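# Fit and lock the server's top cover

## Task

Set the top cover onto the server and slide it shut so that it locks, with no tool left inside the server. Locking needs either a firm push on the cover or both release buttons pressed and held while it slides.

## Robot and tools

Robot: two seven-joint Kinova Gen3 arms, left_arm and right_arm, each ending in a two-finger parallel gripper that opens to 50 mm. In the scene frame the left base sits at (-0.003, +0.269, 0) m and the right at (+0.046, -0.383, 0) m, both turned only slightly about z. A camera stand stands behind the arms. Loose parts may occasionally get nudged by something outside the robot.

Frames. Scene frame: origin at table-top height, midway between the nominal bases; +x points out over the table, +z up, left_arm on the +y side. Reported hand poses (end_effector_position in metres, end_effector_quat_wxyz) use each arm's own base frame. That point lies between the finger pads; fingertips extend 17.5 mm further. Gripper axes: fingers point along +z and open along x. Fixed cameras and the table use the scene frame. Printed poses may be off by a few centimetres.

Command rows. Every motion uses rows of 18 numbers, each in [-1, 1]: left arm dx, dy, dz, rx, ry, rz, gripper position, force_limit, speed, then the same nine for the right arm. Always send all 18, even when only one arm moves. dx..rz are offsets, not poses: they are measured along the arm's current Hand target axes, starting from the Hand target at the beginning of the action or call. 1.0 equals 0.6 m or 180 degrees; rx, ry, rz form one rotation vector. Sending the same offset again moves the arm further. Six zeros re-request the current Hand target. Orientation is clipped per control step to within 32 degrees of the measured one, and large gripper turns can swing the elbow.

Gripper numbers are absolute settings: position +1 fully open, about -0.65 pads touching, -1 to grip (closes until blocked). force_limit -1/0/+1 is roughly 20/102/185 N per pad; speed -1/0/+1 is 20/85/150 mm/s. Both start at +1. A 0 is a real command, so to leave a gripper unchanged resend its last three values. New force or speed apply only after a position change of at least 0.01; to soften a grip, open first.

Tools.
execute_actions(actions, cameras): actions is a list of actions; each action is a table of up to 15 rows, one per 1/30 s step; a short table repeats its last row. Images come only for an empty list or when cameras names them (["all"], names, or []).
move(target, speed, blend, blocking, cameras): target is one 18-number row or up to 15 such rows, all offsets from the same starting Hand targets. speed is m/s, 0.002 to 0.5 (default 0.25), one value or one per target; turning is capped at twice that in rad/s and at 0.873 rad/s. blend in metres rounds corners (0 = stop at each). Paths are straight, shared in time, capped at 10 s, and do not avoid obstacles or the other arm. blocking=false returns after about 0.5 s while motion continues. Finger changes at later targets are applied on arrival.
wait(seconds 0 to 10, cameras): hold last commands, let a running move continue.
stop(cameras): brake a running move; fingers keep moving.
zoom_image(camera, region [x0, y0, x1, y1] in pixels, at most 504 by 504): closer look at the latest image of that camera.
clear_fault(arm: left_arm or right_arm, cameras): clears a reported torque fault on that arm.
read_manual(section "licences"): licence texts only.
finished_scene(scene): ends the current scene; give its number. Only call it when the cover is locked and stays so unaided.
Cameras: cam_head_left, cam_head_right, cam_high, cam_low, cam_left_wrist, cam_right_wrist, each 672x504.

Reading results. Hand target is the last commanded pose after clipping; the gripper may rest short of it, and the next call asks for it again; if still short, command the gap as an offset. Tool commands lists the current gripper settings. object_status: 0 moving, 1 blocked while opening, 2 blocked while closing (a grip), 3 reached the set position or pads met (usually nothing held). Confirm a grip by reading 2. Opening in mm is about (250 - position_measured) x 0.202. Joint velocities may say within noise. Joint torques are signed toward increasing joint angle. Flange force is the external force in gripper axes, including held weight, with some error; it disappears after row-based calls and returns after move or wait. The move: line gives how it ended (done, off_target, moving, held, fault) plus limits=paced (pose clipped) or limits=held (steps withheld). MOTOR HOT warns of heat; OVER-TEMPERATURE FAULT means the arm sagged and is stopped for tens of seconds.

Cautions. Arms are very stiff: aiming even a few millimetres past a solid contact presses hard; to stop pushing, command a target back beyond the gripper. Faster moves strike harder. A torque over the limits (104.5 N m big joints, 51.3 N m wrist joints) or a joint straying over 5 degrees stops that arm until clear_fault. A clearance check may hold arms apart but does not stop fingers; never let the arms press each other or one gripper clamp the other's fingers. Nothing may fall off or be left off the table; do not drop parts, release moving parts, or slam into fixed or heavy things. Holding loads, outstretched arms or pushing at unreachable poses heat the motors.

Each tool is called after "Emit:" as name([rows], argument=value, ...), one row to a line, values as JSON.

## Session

Emit:
execute_actions(actions=[])

Emit:
zoom_image(camera="cam_head_left", region=[220, 180, 540, 420])

Emit:
zoom_image(camera="cam_high", region=[150, 80, 450, 380])

Scene clock: 0.00 s.
left_arm: end_effector_position=(+0.7449, -0.4215, +0.1069) position_measured=3 object_status=3 end_effector_quat_wxyz=(+0.402, +0.910, +0.097, +0.030) | right_arm: end_effector_position=(+0.1754, +0.1720, +0.3434) position_measured=3 object_status=3 end_effector_quat_wxyz=(+0.321, -0.490, +0.659, -0.471)
Joint positions: left_arm=[0.133 1.397 0.636 0.352 0.164 1.115 0.316] | right_arm=[-1.628 0.246 -0.51 2.195 0.713 1.854 1.988]
Joint velocities: within noise
Joint torques (N m): no reading
Flange force (N): no reading
Hand target: left_arm +0.7449, -0.4215, +0.1069; +0.402, +0.910, +0.097, +0.030 | right_arm +0.1754, +0.1720, +0.3434; +0.321, -0.490, +0.659, -0.471
Tool commands: left_gripper/position=+1.0 left_gripper/force_limit=+1.0 left_gripper/speed=+1.0 right_gripper/position=+1.0 right_gripper/force_limit=+1.0 right_gripper/speed=+1.0

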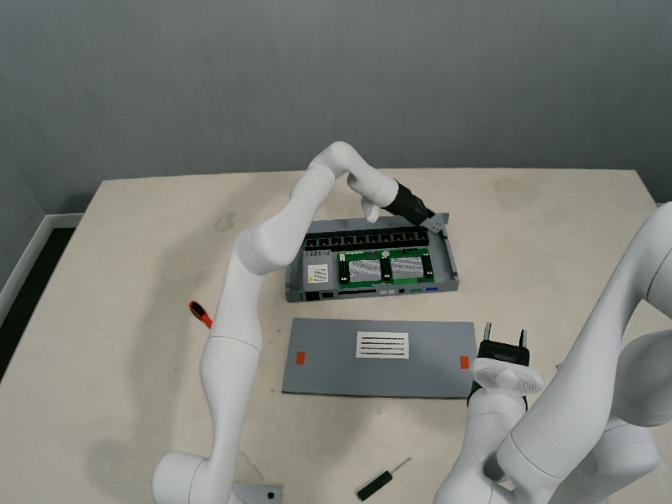

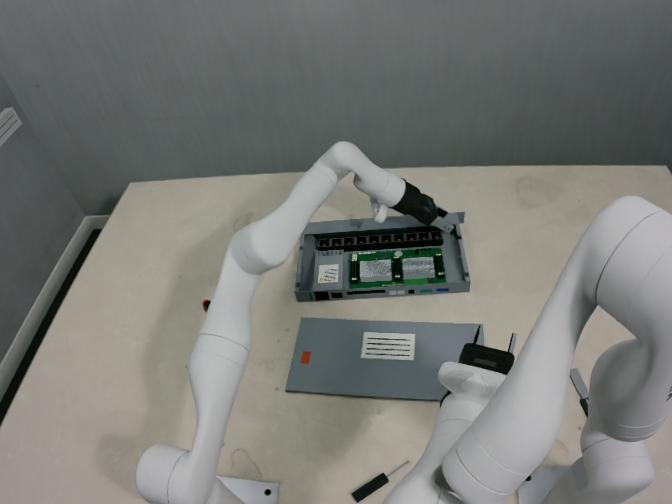

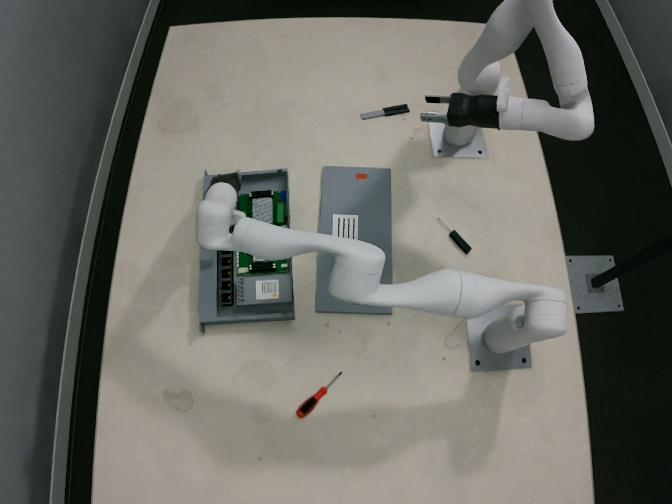

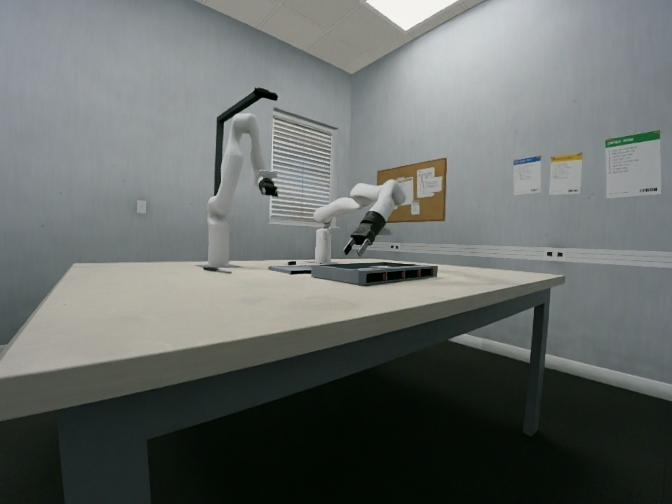

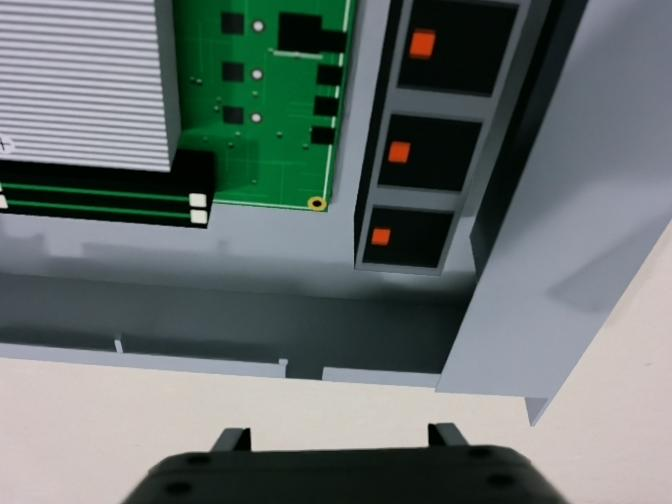

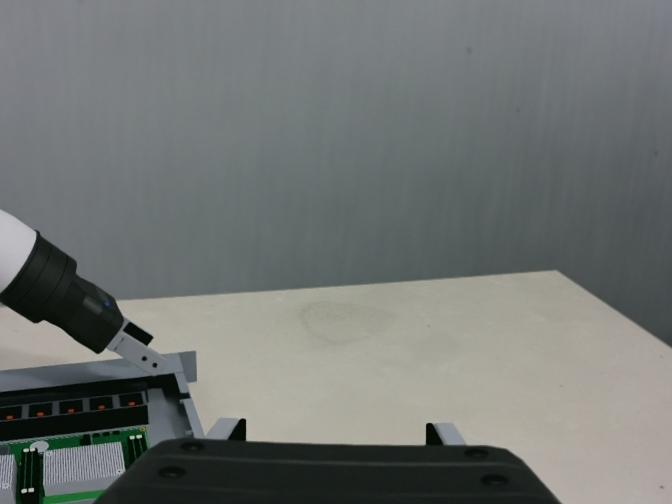

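Scaled by 1.575.

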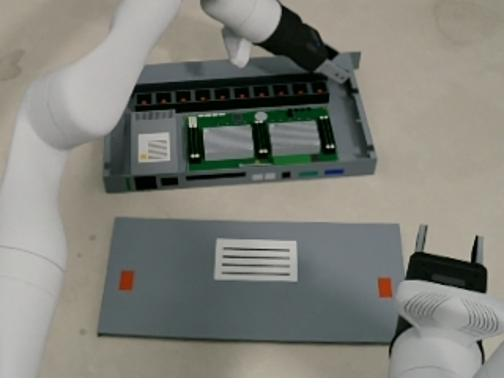

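Scaled by 1.680.

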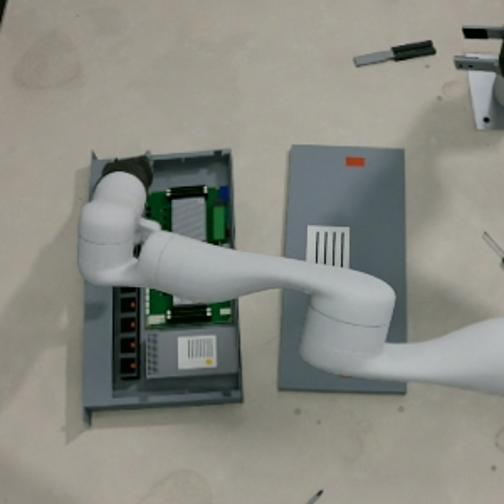

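Emit:
move([
  [-0.0054,0.172,-0.1575,0,0,0,1,1,1,0.0214,0.023,0.1623,-0.1279,-0.1774,-0.2475,1,1,1],
  [-0.3148,-0.1825,-0.5418,0.0163,0.1888,-0.4275,1,1,1,0.0428,0.046,0.3247,-0.2558,-0.3548,-0.4949,1,1,1],
  [-0.4475,-0.5393,-0.5572,0.0325,0.3776,-0.855,1,1,1,0.0362,0.2855,0.3982,-0.2558,-0.3548,-0.4949,1,1,1],
], speed=[0.3,0.4,0.3], blend=[0.03,0.03,0], cameras=["all"])

Emit:
zoom_image(camera="cam_head_left", region=[260, 190, 480, 320])

Emit:
zoom_image(camera="cam_high", region=[180, 150, 320, 340])

Scene clock: 77.13 s.
left_arm: end_effector_position=(+0.3884, -0.0197, +0.1002) position_measured=3 object_status=3 end_effector_quat_wxyz=(-0.002, +0.006, +1.000, +0.000) | right_arm: end_effector_position=(+0.3212, +0.0909, +0.1004) position_measured=3 object_status=3 end_effector_quat_wxyz=(+0.000, +1.000, -0.028, +0.000)
Joint positions: left_arm=[0.092 0.444 -0.141 1.966 0.09 0.741 3.026] | right_arm=[-2.485 -0.755 1.693 2.172 0.888 1.068 4.946]
Joint torques (N m): left_arm=[-0.38 -14.99 1.09 -5.38 0.08 0.1 -0.25] | right_arm=[-0.96 13.01 -6.34 -6.52 0.2 -0.26 -0.09]
Flange force (N): left_arm=[-2.3 -1.5 -1.9] | right_arm=[-0.5 3.7 3.4]
Hand target: left_arm +0.3884, -0.0197, +0.1001; -0.002, +0.006, +1.000, +0.000 | right_arm +0.3212, +0.0909, +0.1004; +0.000, +1.000, -0.028, +0.000
Off the commanded pose: left_arm 0.000 m, 0 deg | right_arm 0.000 m, 0 deg.
elbow stopped short (left arm): the move would have taken joint 4 (elbow) straighter than the controller allows.
move: done

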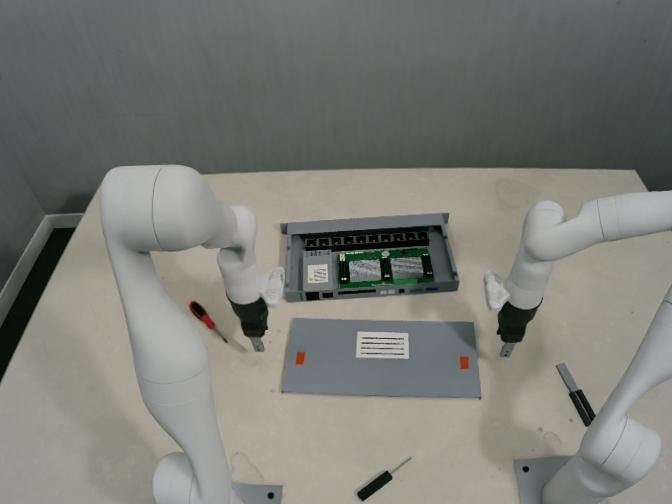

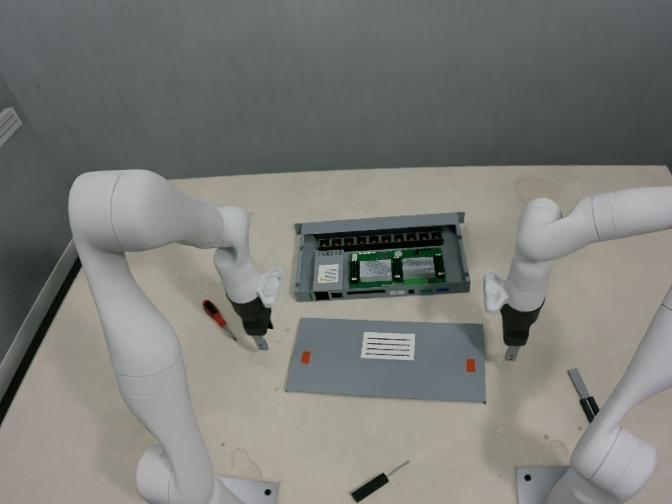

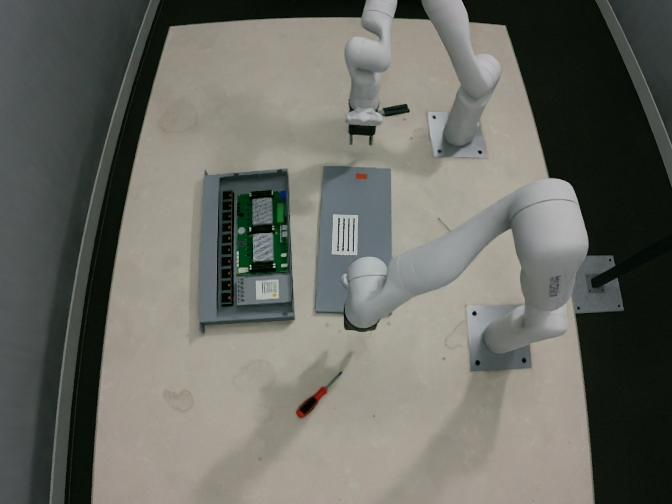

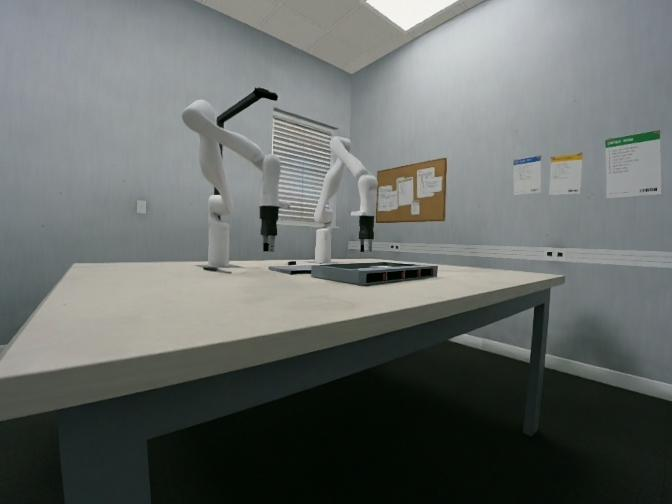

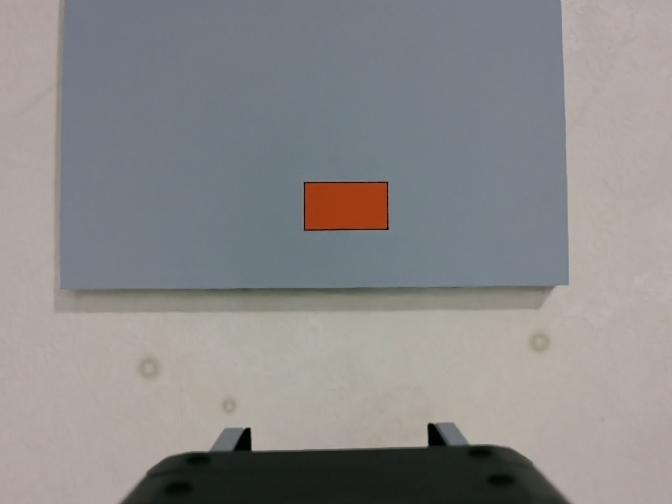

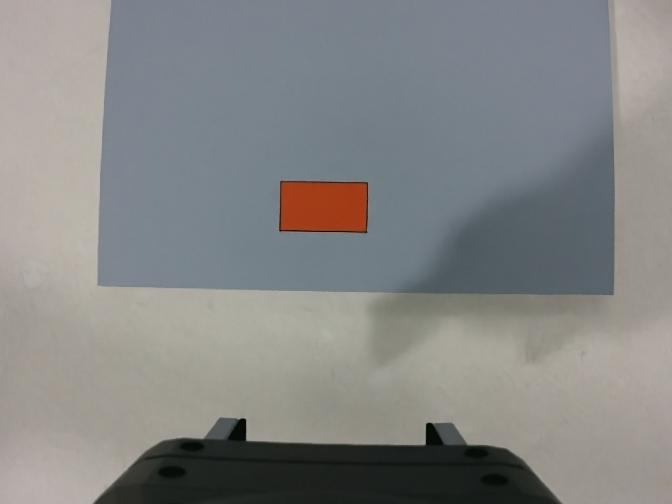

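Scaled by 2.291.

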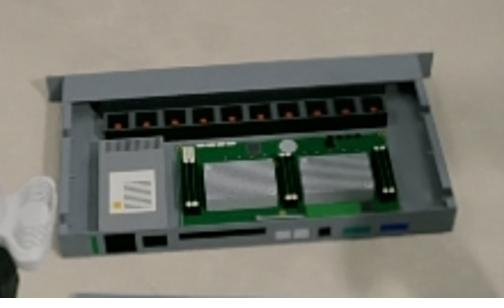

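Scaled by 2.653.

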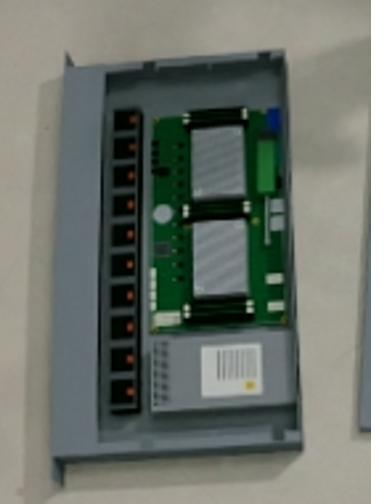

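Emit:
move([
  [0,0,0,0,0,0,1,1,1, 0,0,-0.2,0,0,0,1,1,1],
  [0,0,0,0,0,0,1,1,1, 0.382,-0.303,-0.267,0,0,-0.0417,-0.09,-0.5,-0.5],
], blend=0.05, cameras=["cam_right_wrist","cam_high"])

Scene clock: 215.37 s.
left_arm: end_effector_position=(+0.3884, -0.0197, +0.1001) position_measured=3 object_status=3 end_effector_quat_wxyz=(-0.002, +0.006, +1.000, +0.000) | right_arm: end_effector_position=(+0.5601, +0.2595, +0.2608) position_measured=166 object_status=3 end_effector_quat_wxyz=(-0.001, +0.999, +0.038, +0.000)
Joint positions: left_arm=[0.092 0.445 -0.141 1.966 0.09 0.741 3.026] | right_arm=[-3.227 -0.962 1.892 0.747 0.931 1.815 5.545]
Joint torques (N m): left_arm=[-0.46 -14.98 0.89 -5.37 0.06 0.06 -0.27] | right_arm=[-1.03 26.03 -5.97 -6.89 0.09 -0.2 -0.11]
Flange force (N): left_arm=[-2.4 -1.7 -2.0] | right_arm=[-6.9 4.5 6.5]
Hand target: left_arm +0.3884, -0.0197, +0.1001; -0.002, +0.006, +1.000, +0.000 | right_arm +0.5601, +0.2595, +0.2608; -0.001, +0.999, +0.038, +0.000
Off the commanded pose: left_arm 0.000 m, 0 deg | right_arm 0.000 m, 0 deg.
move: done
Images, in order (width x height): cam_high 672x504, cam_right_wrist 672x504.

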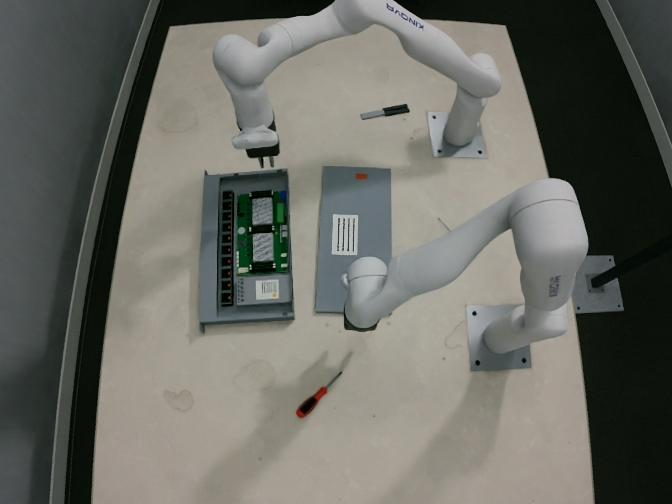

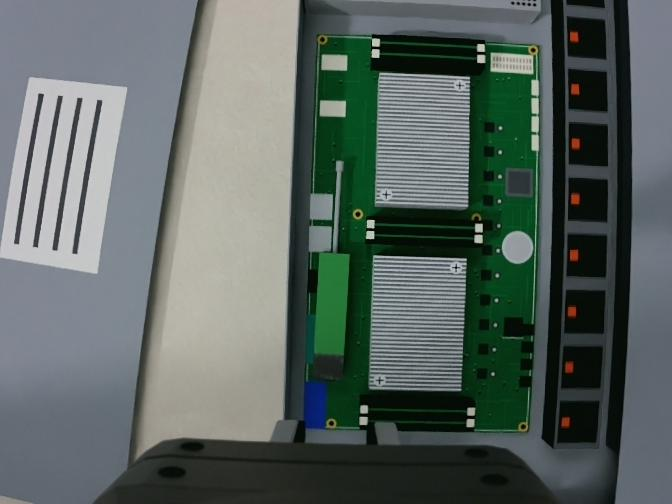

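Emit:
move([
  [0,0,0,0,0,0,1,1,1, 0.002,-0.173,0,0,0,0.0139,-0.09,-0.5,-0.5],
  [0,0,0,0,0,0,1,1,1, 0.002,-0.173,0.322,0,0,0.0139,-0.09,-0.5,-0.5],
], blend=0.04, cameras=["cam_right_wrist"])

Scene clock: 252.77 s.
left_arm: end_effector_position=(+0.3884, -0.0197, +0.1001) position_measured=3 object_status=3 end_effector_quat_wxyz=(-0.002, +0.006, +1.000, +0.000) | right_arm: end_effector_position=(+0.5536, +0.3633, +0.0678) position_measured=166 object_status=3 end_effector_quat_wxyz=(-0.001, +1.000, +0.016, +0.000)
Joint positions: left_arm=[0.092 0.445 -0.141 1.966 0.09 0.741 3.026] | right_arm=[-3.37 -1.219 1.976 0.875 1.044 1.507 5.301]
Joint torques (N m): left_arm=[-0.4 -15.04 1.02 -5.39 0.07 0.15 -0.28] | right_arm=[-1.05 28.45 -6.99 -6 0.23 -0.21 -0.09]
Flange force (N): left_arm=[-2.3 -1.6 -1.6] | right_arm=[-4.9 5.0 3.8]
Hand target: left_arm +0.3884, -0.0197, +0.1001; -0.002, +0.006, +1.000, +0.000 | right_arm +0.5536, +0.3633, +0.0677; -0.001, +1.000, +0.016, +0.000
Off the commanded pose: left_arm 0.000 m, 0 deg | right_arm 0.000 m, 0 deg.
move: done
Images, in order (width x height): cam_right_wrist 672x504.

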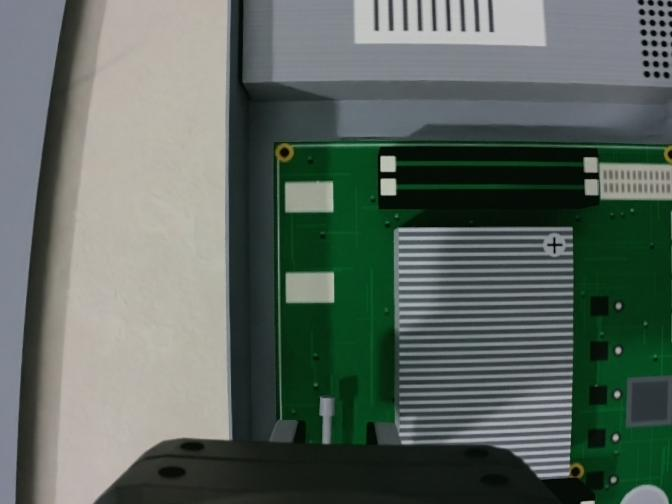

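Emit:
move([
  [0,0,0,0,0,0,1,1,1, -0.005,0,0.0595,0,0,0,-0.09,-0.5,-0.5],
  [0,0,0,0,0,0,1,1,1, -0.005,0,0.0595,0,0,0,-1,-0.5,-0.5],
], speed=0.08, cameras=["cam_right_wrist"])

Scene clock: 265.43 s.
left_arm: end_effector_position=(+0.3884, -0.0197, +0.1001) position_measured=3 object_status=3 end_effector_quat_wxyz=(-0.002, +0.006, +1.000, +0.000) | right_arm: end_effector_position=(+0.5506, +0.3632, +0.0320) position_measured=238 object_status=2 end_effector_quat_wxyz=(+0.000, +1.000, +0.016, +0.000)
Joint positions: left_arm=[0.092 0.445 -0.141 1.966 0.09 0.741 3.026] | right_arm=[-3.359 -1.26 1.991 0.925 1.067 1.443 5.272]
Joint torques (N m): left_arm=[-0.43 -15.07 1.04 -5.38 0.06 0.1 -0.27] | right_arm=[-1.05 28.18 -7.4 -5.94 0.2 -0.25 -0.08]
Flange force (N): left_arm=[-2.4 -1.6 -1.8] | right_arm=[-5.7 5.5 3.3]
Hand target: left_arm +0.3884, -0.0197, +0.1001; -0.002, +0.006, +1.000, +0.000 | right_arm +0.5506, +0.3632, +0.0320; +0.000, +1.000, +0.016, +0.000
Off the commanded pose: left_arm 0.000 m, 0 deg | right_arm 0.000 m, 0 deg.
move: done
Images, in order (width x height): cam_right_wrist 672x504.

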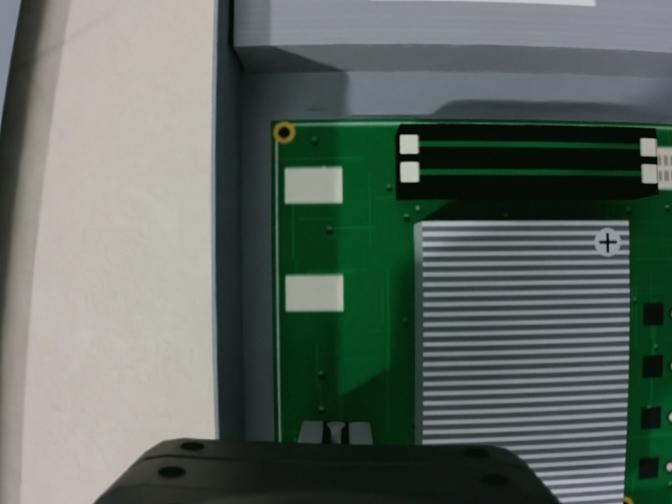

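Emit:
move([
  [0,0,0,0,0,0,1,1,1, 0,0,-0.06,0,0,0,-1,-0.5,-0.5],
  [0,0,0,0,0,0,1,1,1, 0,0.02,-0.22,0,0,0,-1,-0.5,-0.5],
  [0,0,0,0,0,0,1,1,1, -0.039,0.69,-0.22,0,0,0,-1,-0.5,-0.5],
  [0,0,0,0,0,0,1,1,1, -0.039,0.704,0.006,0,0,0,-1,-0.5,-0.5],
], speed=[0.06,0.2,0.25,0.12], blend=[0.02,0.05,0.04,0], cameras=["cam_right_wrist","cam_head_right"])

Scene clock: 283.90 s.
left_arm: end_effector_position=(+0.3884, -0.0197, +0.1001) position_measured=3 object_status=3 end_effector_quat_wxyz=(-0.002, +0.006, +1.000, +0.000) | right_arm: end_effector_position=(+0.5405, -0.0597, +0.0280) position_measured=238 object_status=2 end_effector_quat_wxyz=(-0.001, +1.000, +0.016, +0.000)
Joint positions: left_arm=[0.092 0.445 -0.141 1.966 0.09 0.741 3.026] | right_arm=[-2.444 -1.14 1.928 1.503 1.095 1.277 5.66]
Joint torques (N m): left_arm=[-0.45 -15.12 1.07 -5.35 0.04 0.11 -0.21] | right_arm=[-1.03 22.97 -8.94 -5.51 0.14 0.02 -0.12]
Flange force (N): left_arm=[-2.6 -1.5 -1.6] | right_arm=[-4.7 1.4 3.8]
Hand target: left_arm +0.3884, -0.0197, +0.1001; -0.002, +0.006, +1.000, +0.000 | right_arm +0.5405, -0.0597, +0.0280; -0.001, +1.000, +0.016, +0.000
Off the commanded pose: left_arm 0.000 m, 0 deg | right_arm 0.000 m, 0 deg.
move: done; blend cut to 0.018 m at target 1, 0.0484 m at target 2
Images, in order (width x height): cam_head_right 672x504, cam_right_wrist 672x504.

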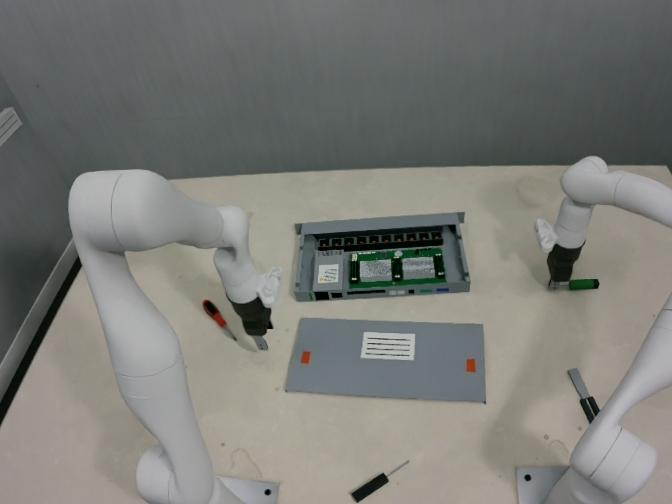

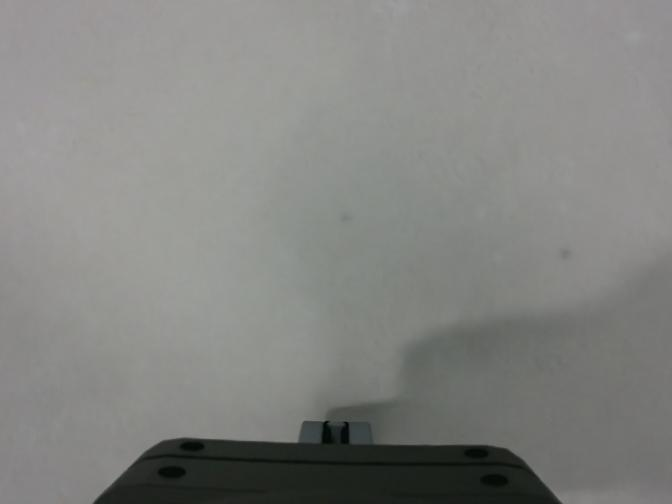

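Emit:
move([
  [0,0,0,0,0,0,1,1,1, 0,0,0.0085,0,0,0,-1,-0.5,-0.5],
  [0,0,0,0,0,0,1,1,1, 0,0,0.0085,0,0,0,-0.2,-0.5,-1],
  [0,0,0,0,0,0,1,1,1, 0,0,-0.15,0,0,0,-0.2,-0.5,-1],
  [-0.016,0,0,0,0,0.0045,1,1,1, -0.345,-0.261,-0.12,0,0,0.0274,1,1,1],
], speed=[0.03,0.1,0.15,0.25], blend=[0,0,0.03,0], cameras=["cam_left_wrist","cam_right_wrist","cam_high"])

Scene clock: 305.93 s.
left_arm: end_effector_position=(+0.3980, -0.0198, +0.1001) position_measured=3 object_status=3 end_effector_quat_wxyz=(-0.002, +0.013, +1.000, +0.000) | right_arm: end_effector_position=(+0.3287, +0.0902, +0.1001) position_measured=3 object_status=3 end_effector_quat_wxyz=(+0.000, +1.000, -0.027, +0.000)
Joint positions: left_arm=[0.087 0.461 -0.136 1.935 0.089 0.755 3.015] | right_arm=[-2.491 -0.762 1.708 2.151 0.89 1.074 4.966]
Joint torques (N m): left_arm=[-0.38 -15.45 0.95 -5.45 0.07 0.11 -0.27] | right_arm=[-1.1 13.22 -6.52 -6.65 0.16 -0.21 -0.11]
Flange force (N): left_arm=[-2.5 -1.5 -1.7] | right_arm=[-1.1 4.2 3.6]
Hand target: left_arm +0.3980, -0.0198, +0.1001; -0.002, +0.013, +1.000, +0.000 | right_arm +0.3287, +0.0902, +0.1001; +0.000, +1.000, -0.027, +0.000
Off the commanded pose: left_arm 0.000 m, 0 deg | right_arm 0.000 m, 0 deg.
move: done
Images, in order (width x height): cam_high 672x504, cam_left_wrist 672x504, cam_right_wrist 672x504.

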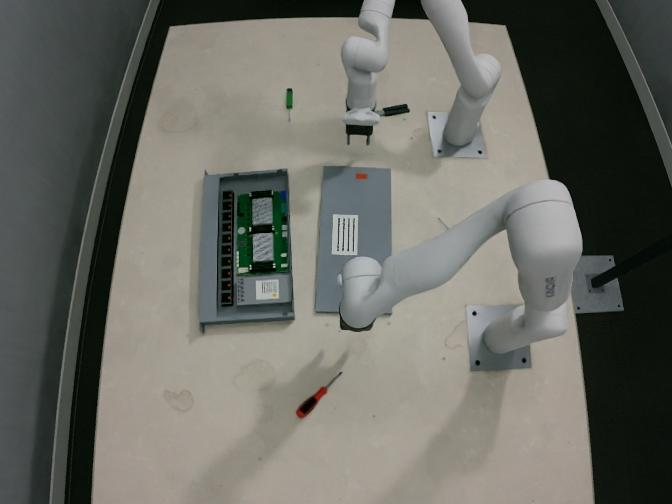

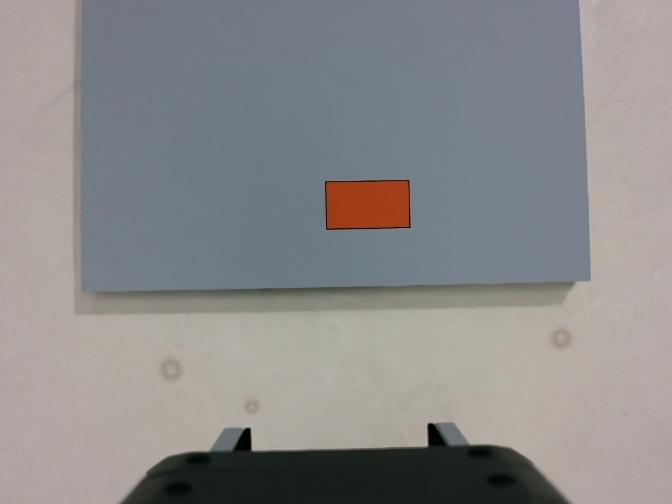

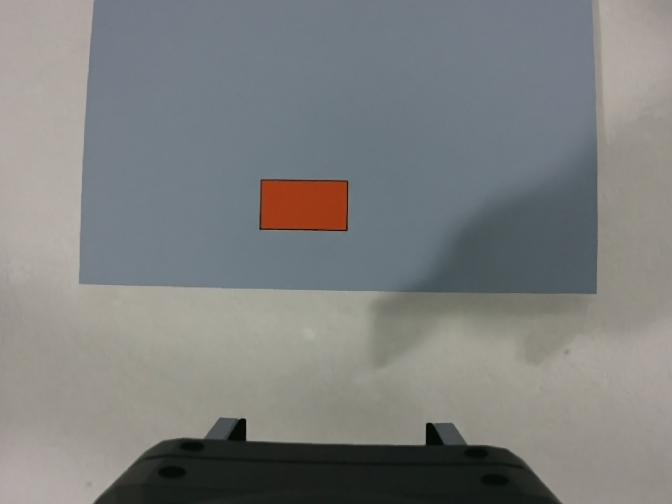

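Emit:
move([
  [0,-0.0367,0.1,0,0,0,1,1,1, 0,-0.0367,0.1,0,0,0,1,1,1],
  [0,-0.0367,0.1285,0,0,0,1,1,1, 0,-0.0367,0.1285,0,0,0,1,1,1],
  [0,-0.0565,0.1285,0,0,0,1,1,1, 0,-0.056,0.1285,0,0,0,1,1,1],
], speed=[0.2,0.06,0.05], blend=[0.01,0,0], cameras=["cam_left_wrist","cam_right_wrist"])

Scene clock: 317.67 s.
left_arm: end_effector_position=(+0.3968, -0.0537, +0.0230) position_measured=3 object_status=3 end_effector_quat_wxyz=(-0.002, +0.013, +1.000, +0.000) | right_arm: end_effector_position=(+0.3305, +0.1238, +0.0230) position_measured=3 object_status=3 end_effector_quat_wxyz=(+0.000, +1.000, -0.027, +0.000)
Joint positions: left_arm=[0.15 0.623 -0.11 1.998 0.129 0.531 3.064] | right_arm=[-2.715 -0.909 1.916 2.186 1.133 0.96 4.728]
Joint torques (N m): left_arm=[-0.38 -16.77 0.99 -3.8 0.05 0.13 -0.31] | right_arm=[-1.95 14.98 -7.71 -5.28 0.15 -1.34 -0.22]
Flange force (N): left_arm=[-2.8 -2.2 -1.1] | right_arm=[-0.7 7.0 2.4]
Hand target: left_arm +0.3968, -0.0537, +0.0230; -0.002, +0.013, +1.000, +0.000 | right_arm +0.3305, +0.1239, +0.0230; -0.001, +1.000, -0.027, +0.000
Off the commanded pose: left_arm 0.000 m, 0 deg | right_arm 0.000 m, 0 deg.
move: done; blend cut to 0.0085 m at target 1
Images, in order (width x height): cam_left_wrist 672x504, cam_right_wrist 672x504.

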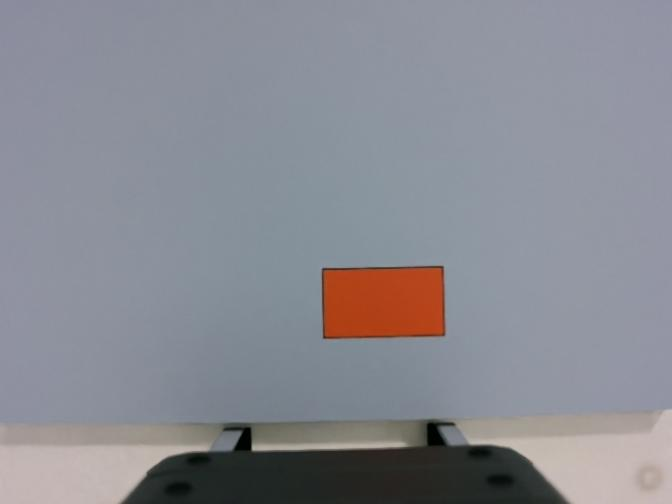

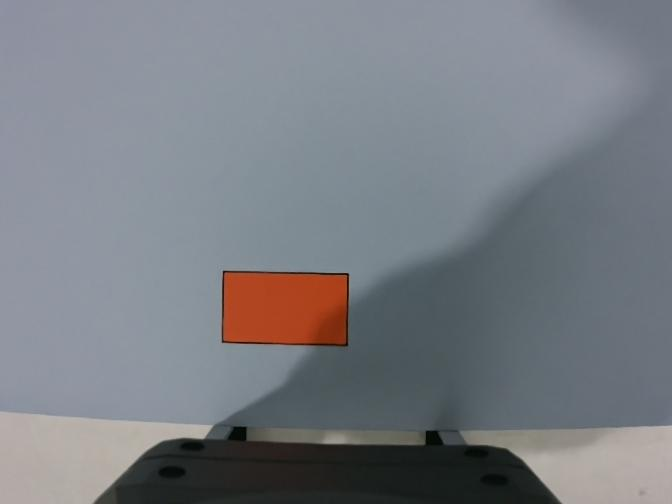

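Emit:
move(target=[0,-0.006,0,0,0,0,1,1,1, 0,-0.0025,0,0,0,0,1,1,1], speed=0.02)

Emit:
move(target=[0,-0.0015,0,0,0,0,1,1,1, 0,-0.0015,0,0,0,0,1,1,1], speed=0.02)

Scene clock: 328.63 s.
left_arm: end_effector_position=(+0.3967, -0.0571, +0.0230) position_measured=3 object_status=3 end_effector_quat_wxyz=(-0.002, +0.013, +1.000, +0.000) | right_arm: end_effector_position=(+0.3306, +0.1253, +0.0230) position_measured=3 object_status=3 end_effector_quat_wxyz=(+0.000, +1.000, -0.027, +0.000)
Joint positions: left_arm=[0.16 0.624 -0.111 1.997 0.13 0.532 3.073] | right_arm=[-2.72 -0.909 1.916 2.184 1.132 0.961 4.726]
Joint torques (N m): left_arm=[5.97 -16.28 9.32 -4.65 4.03 0.04 0.33] | right_arm=[-4.27 13 -9.99 -7.05 0.03 -4.44 -0.47]
Flange force (N): left_arm=[-1.6 15.4 -5.4] | right_arm=[-1.2 15.2 -2.5]
Hand target: left_arm +0.3967, -0.0573, +0.0230; -0.002, +0.013, +1.000, +0.000 | right_arm +0.3306, +0.1254, +0.0230; -0.001, +1.000, -0.027, +0.000
Off the commanded pose: left_arm 0.000 m, 0 deg | right_arm 0.000 m, 0 deg.
move: done

Scene clock: 329.33 s.
left_arm: end_effector_position=(+0.3967, -0.0582, +0.0230) position_measured=3 object_status=3 end_effector_quat_wxyz=(-0.002, +0.013, +1.000, +0.000) | right_arm: end_effector_position=(+0.3307, +0.1262, +0.0230) position_measured=3 object_status=3 end_effector_quat_wxyz=(+0.000, +1.000, -0.027, +0.000)
Joint positions: left_arm=[0.162 0.624 -0.111 1.996 0.13 0.532 3.075] | right_arm=[-2.722 -0.91 1.916 2.183 1.132 0.961 4.724]
Joint torques (N m): left_arm=[11.34 -15.99 15.45 -5.26 6.86 0.04 0.92] | right_arm=[-7.96 10.15 -13.53 -9.65 -0.01 -8.93 -0.95]
Flange force (N): left_arm=[-0.9 30.6 -7.8] | right_arm=[-1.4 28.2 -10.1]
Hand target: left_arm +0.3967, -0.0582, +0.0230; -0.002, +0.013, +1.000, +0.000 | right_arm +0.3307, +0.1263, +0.0230; -0.001, +1.000, -0.027, +0.000
Off the commanded pose: left_arm 0.000 m, 0 deg | right_arm 0.000 m, 0 deg.
move: done

Emit:
move([
  [0,-0.001,0,0,0,0,1,1,1, 0,-0.001,0,0,0,0,1,1,1],
  [0,-0.001,-0.1267,0,0,0,1,1,1, 0,-0.001,-0.1267,0,0,0,1,1,1],
], speed=[0.02,0.06], cameras=["cam_high","cam_left_wrist","cam_right_wrist"])

Scene clock: 340.37 s.
left_arm: end_effector_position=(+0.3970, -0.0588, +0.0990) position_measured=3 object_status=3 end_effector_quat_wxyz=(-0.002, +0.013, +1.000, +0.000) | right_arm: end_effector_position=(+0.3307, +0.1268, +0.0990) position_measured=3 object_status=3 end_effector_quat_wxyz=(-0.001, +1.000, -0.027, +0.000)
Joint positions: left_arm=[0.186 0.468 -0.139 1.928 0.092 0.756 3.11] | right_arm=[-2.614 -0.776 1.734 2.112 0.896 1.086 4.886]
Joint torques (N m): left_arm=[12.29 -17.72 15.29 -6.91 9.49 0.87 0.93] | right_arm=[-11.25 11.23 -18.51 -16.34 -2.47 -12.61 -1.19]
Flange force (N): left_arm=[-2.4 33.1 1.6] | right_arm=[-0.5 39.2 5.9]
Hand target: left_arm +0.3970, -0.0588, +0.0990; -0.002, +0.013, +1.000, +0.000 | right_arm +0.3307, +0.1268, +0.0990; -0.001, +1.000, -0.027, +0.000
Off the commanded pose: left_arm 0.000 m, 0 deg | right_arm 0.000 m, 0 deg.
move: done
Images, in order (width x height): cam_high 672x504, cam_left_wrist 672x504, cam_right_wrist 672x504.

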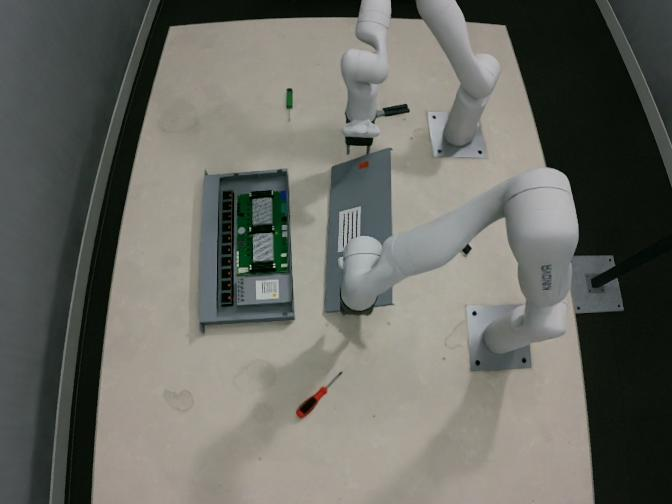

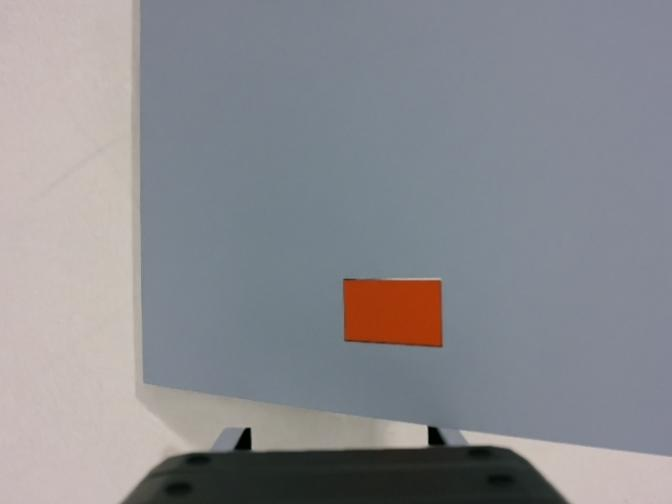

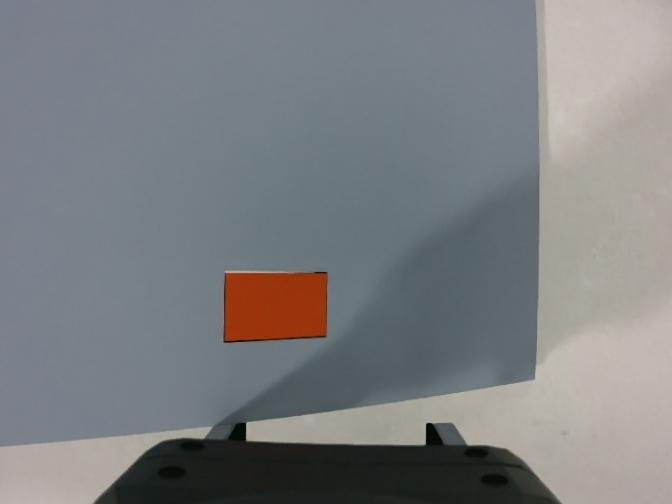

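Emit:
move(target=[0,0,0.1263,0,0,0,1,1,1, 0,0,0.1263,0,0,0,1,1,1], speed=0.05, cameras=["cam_left_wrist","cam_right_wrist"])

Scene clock: 383.83 s.
left_arm: end_effector_position=(+0.3968, -0.0588, +0.0233) position_measured=3 object_status=3 end_effector_quat_wxyz=(-0.002, +0.013, +1.000, +0.000) | right_arm: end_effector_position=(+0.3307, +0.1269, +0.0233) position_measured=3 object_status=3 end_effector_quat_wxyz=(-0.001, +1.000, -0.027, +0.000)
Joint positions: left_arm=[0.164 0.623 -0.112 1.996 0.13 0.533 3.076] | right_arm=[-2.725 -0.908 1.918 2.182 1.13 0.96 4.725]
Joint torques (N m): left_arm=[12.33 -12.91 16.71 -4.95 7.45 -0.53 1.03] | right_arm=[-11.33 8.64 -17.5 -12.38 -0.07 -13.12 -1.27]
Flange force (N): left_arm=[0.6 33.5 -17.0] | right_arm=[-1.4 39.7 -12.8]
Hand target: left_arm +0.3967, -0.0588, +0.0233; -0.002, +0.013, +1.000, +0.000 | right_arm +0.3307, +0.1269, +0.0233; -0.001, +1.000, -0.027, +0.000
Off the commanded pose: left_arm 0.000 m, 0 deg | right_arm 0.000 m, 0 deg.
move: done
Images, in order (width x height): cam_left_wrist 672x504, cam_right_wrist 672x504.

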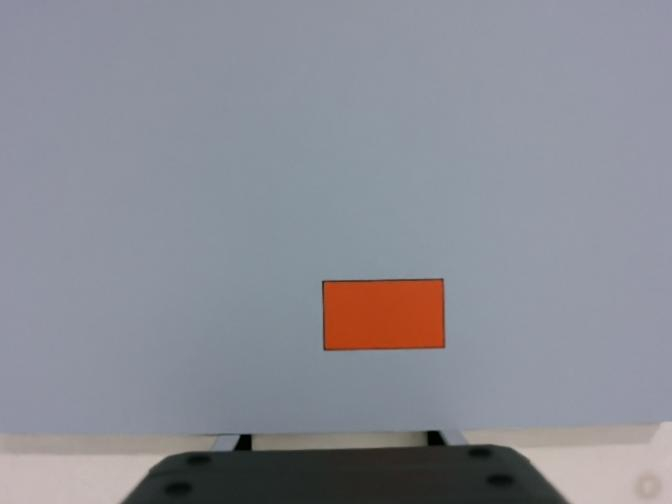

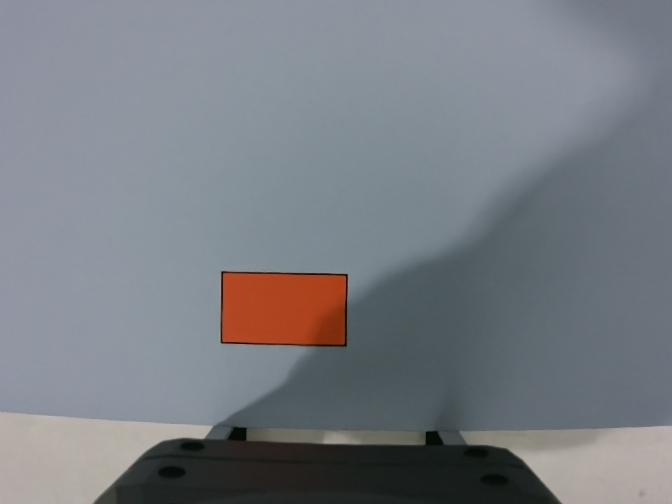

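Emit:
move(target=[0,0,0,0,0,0.0017,1,1,1, 0,0,0,0,0,-0.0017,1,1,1], speed=0.03)

Scene clock: 420.80 s.
left_arm: end_effector_position=(+0.3967, -0.0588, +0.0232) position_measured=3 object_status=3 end_effector_quat_wxyz=(-0.002, +0.016, +1.000, +0.000) | right_arm: end_effector_position=(+0.3307, +0.1269, +0.0232) position_measured=3 object_status=3 end_effector_quat_wxyz=(+0.000, +1.000, -0.025, +0.000)
Joint positions: left_arm=[0.163 0.623 -0.111 1.996 0.129 0.533 3.072] | right_arm=[-2.725 -0.908 1.918 2.182 1.13 0.96 4.73]
Joint torques (N m): left_arm=[11.73 -11.19 15.97 -3.1 6.99 0.19 0.82] | right_arm=[-12.47 8.44 -17.95 -10.94 0.34 -12.65 0.28]
Flange force (N): left_arm=[-1.5 31.2 -19.6] | right_arm=[-2.3 38.7 -11.7]
Hand target: left_arm +0.3967, -0.0588, +0.0233; -0.002, +0.016, +1.000, +0.000 | right_arm +0.3307, +0.1268, +0.0232; +0.000, +1.000, -0.025, +0.000
Off the commanded pose: left_arm 0.000 m, 0 deg | right_arm 0.000 m, 0 deg.
move: done

Emit:
move(target=[0,0,0,0,0,0.0017,1,1,1, 0,0,0,0,0,0,1,1,1], speed=0.03)

Scene clock: 430.20 s.
left_arm: end_effector_position=(+0.3967, -0.0588, +0.0232) position_measured=3 object_status=3 end_effector_quat_wxyz=(-0.002, +0.019, +1.000, +0.000) | right_arm: end_effector_position=(+0.3307, +0.1268, +0.0232) position_measured=3 object_status=3 end_effector_quat_wxyz=(-0.001, +1.000, -0.025, +0.000)
Joint positions: left_arm=[0.162 0.623 -0.109 1.996 0.127 0.533 3.068] | right_arm=[-2.725 -0.908 1.918 2.182 1.13 0.96 4.73]
Joint torques (N m): left_arm=[12.67 -12.02 16.58 -3.86 5.08 0.36 -0.99] | right_arm=[-12.37 8.67 -17.86 -10.97 0.38 -12.59 0.26]
Flange force (N): left_arm=[0.3 29.2 -16.5] | right_arm=[-2.2 38.4 -11.4]
Hand target: left_arm +0.3967, -0.0588, +0.0233; -0.002, +0.019, +1.000, +0.000 | right_arm +0.3307, +0.1268, +0.0232; -0.001, +1.000, -0.025, +0.000
Off the commanded pose: left_arm 0.000 m, 0 deg | right_arm 0.000 m, 0 deg.
move: done

Emit:
move([
  [0,-0.0006,0,0,0,-0.0007,1,1,1, 0,-0.0003,0,0,0,0,1,1,1],
  [0,-0.0006,-0.04,0,0,-0.0007,1,1,1, 0,-0.0003,-0.04,0,0,0,1,1,1],
], speed=[0.02,0.06], cameras=["cam_left_wrist","cam_right_wrist"])

Scene clock: 443.37 s.
left_arm: end_effector_position=(+0.3968, -0.0592, +0.0472) position_measured=3 object_status=3 end_effector_quat_wxyz=(-0.002, +0.018, +1.000, +0.000) | right_arm: end_effector_position=(+0.3307, +0.1270, +0.0472) position_measured=3 object_status=3 end_effector_quat_wxyz=(-0.001, +1.000, -0.025, +0.000)
Joint positions: left_arm=[0.172 0.571 -0.12 1.979 0.116 0.602 3.081] | right_arm=[-2.692 -0.863 1.86 2.165 1.051 0.995 4.783]
Joint torques (N m): left_arm=[14.18 -19.46 17.91 -6.32 7.14 0.61 -0.52] | right_arm=[-12.74 12.27 -21.11 -13.9 -0.46 -13.14 0.08]
Flange force (N): left_arm=[-3.3 33.9 2.3] | right_arm=[-0.7 39.6 6.0]
Hand target: left_arm +0.3968, -0.0592, +0.0472; -0.002, +0.018, +1.000, +0.000 | right_arm +0.3307, +0.1270, +0.0473; -0.001, +1.000, -0.025, +0.000
Off the commanded pose: left_arm 0.000 m, 0 deg | right_arm 0.000 m, 0 deg.
move: done
Images, in order (width x height): cam_left_wrist 672x504, cam_right_wrist 672x504.

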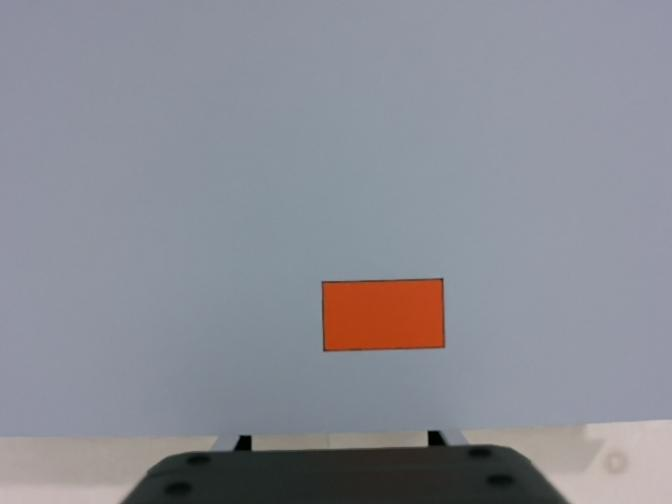

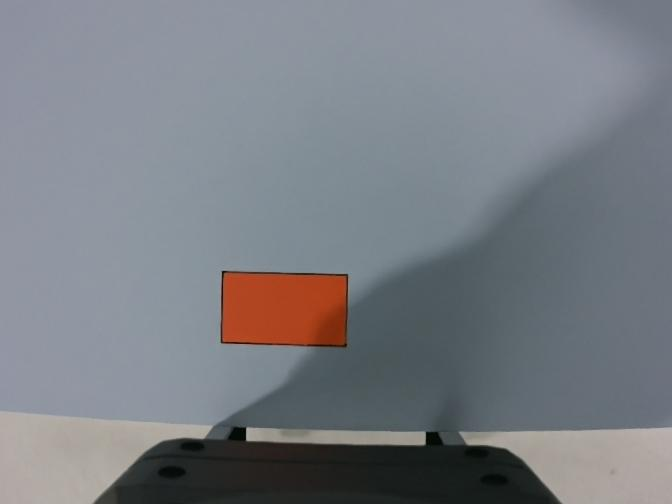

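Emit:
move([
  [0,0,-0.0713,0,0,0,1,1,1, 0,0,-0.0713,0,0,0,1,1,1],
  [-0.1292,0.022,-0.0713,0,0,-0.01057,1,1,1, 0.1555,-0.0206,-0.0713,0,0,-0.01057,1,1,1],
], speed=[0.06,0.07])

Scene clock: 562.03 s.
left_arm: end_effector_position=(+0.4748, -0.0487, +0.0897) position_measured=3 object_status=3 end_effector_quat_wxyz=(-0.002, +0.001, +1.000, +0.000) | right_arm: end_effector_position=(+0.4245, +0.1347, +0.0901) position_measured=3 object_status=3 end_effector_quat_wxyz=(-0.001, +1.000, -0.008, +0.000)
Joint positions: left_arm=[0.138 0.617 -0.135 1.677 0.104 0.859 3.099] | right_arm=[-2.702 -0.913 1.836 1.825 0.955 1.208 5.089]
Joint torques (N m): left_arm=[13.44 -21.35 15.19 -6.9 6.87 1.24 -1.17] | right_arm=[-11.75 17.05 -19.4 -11.47 -2.62 -9.67 -0.48]
Flange force (N): left_arm=[-5.1 25.4 2.9] | right_arm=[-4.0 30.5 6.2]
Hand target: left_arm +0.4749, -0.0487, +0.0897; -0.002, +0.001, +1.000, +0.000 | right_arm +0.4245, +0.1347, +0.0901; -0.001, +1.000, -0.008, +0.000
Off the commanded pose: left_arm 0.000 m, 0 deg | right_arm 0.000 m, 0 deg.
move: done

Emit:
move([
  [0,-0.0012,0,0,0,-0.0006,1,1,1, 0,-0.0012,0,0,0,0,1,1,1],
  [-0.13,0.0151,0,0,0,-0.0112,1,1,1, 0.1561,-0.0165,0,0,0,-0.01057,1,1,1],
], speed=[0.03,0.07], cameras=["cam_high"])

Scene clock: 576.87 s.
left_arm: end_effector_position=(+0.5529, -0.0398, +0.0894) position_measured=3 object_status=3 end_effector_quat_wxyz=(-0.002, -0.017, +1.000, +0.000) | right_arm: end_effector_position=(+0.5183, +0.1431, +0.0901) position_measured=3 object_status=3 end_effector_quat_wxyz=(+0.000, +1.000, +0.009, +0.000)
Joint positions: left_arm=[0.102 0.764 -0.136 1.375 0.111 1.014 3.119] | right_arm=[-2.808 -1.029 1.893 1.479 0.986 1.345 5.313]
Joint torques (N m): left_arm=[15.36 -24.95 15.94 -7.9 8.17 1.17 -0.81] | right_arm=[-13.91 22.11 -20.66 -8.84 -4.61 -8.86 -1.04]
Flange force (N): left_arm=[-7.1 25.7 3.0] | right_arm=[-5.1 30.1 6.2]
Hand target: left_arm +0.5529, -0.0398, +0.0894; -0.002, -0.017, +1.000, +0.000 | right_arm +0.5183, +0.1431, +0.0901; -0.001, +1.000, +0.009, +0.000
Off the commanded pose: left_arm 0.000 m, 0 deg | right_arm 0.000 m, 0 deg.
move: done
Images, in order (width x height): cam_high 672x504.

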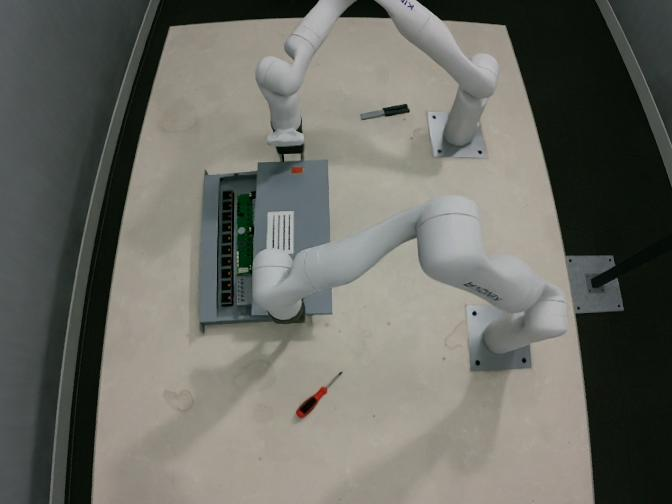

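Emit:
zoom_image(camera="cam_high", region=[190, 140, 350, 340])

Scaled by 2.520.

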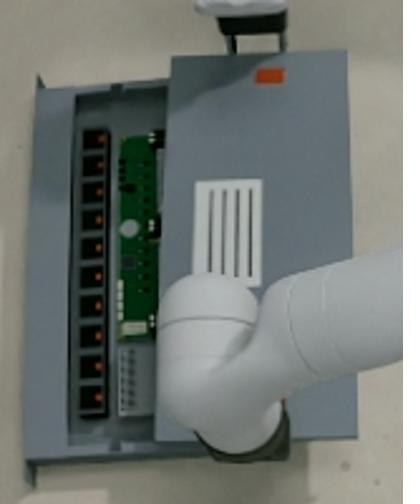

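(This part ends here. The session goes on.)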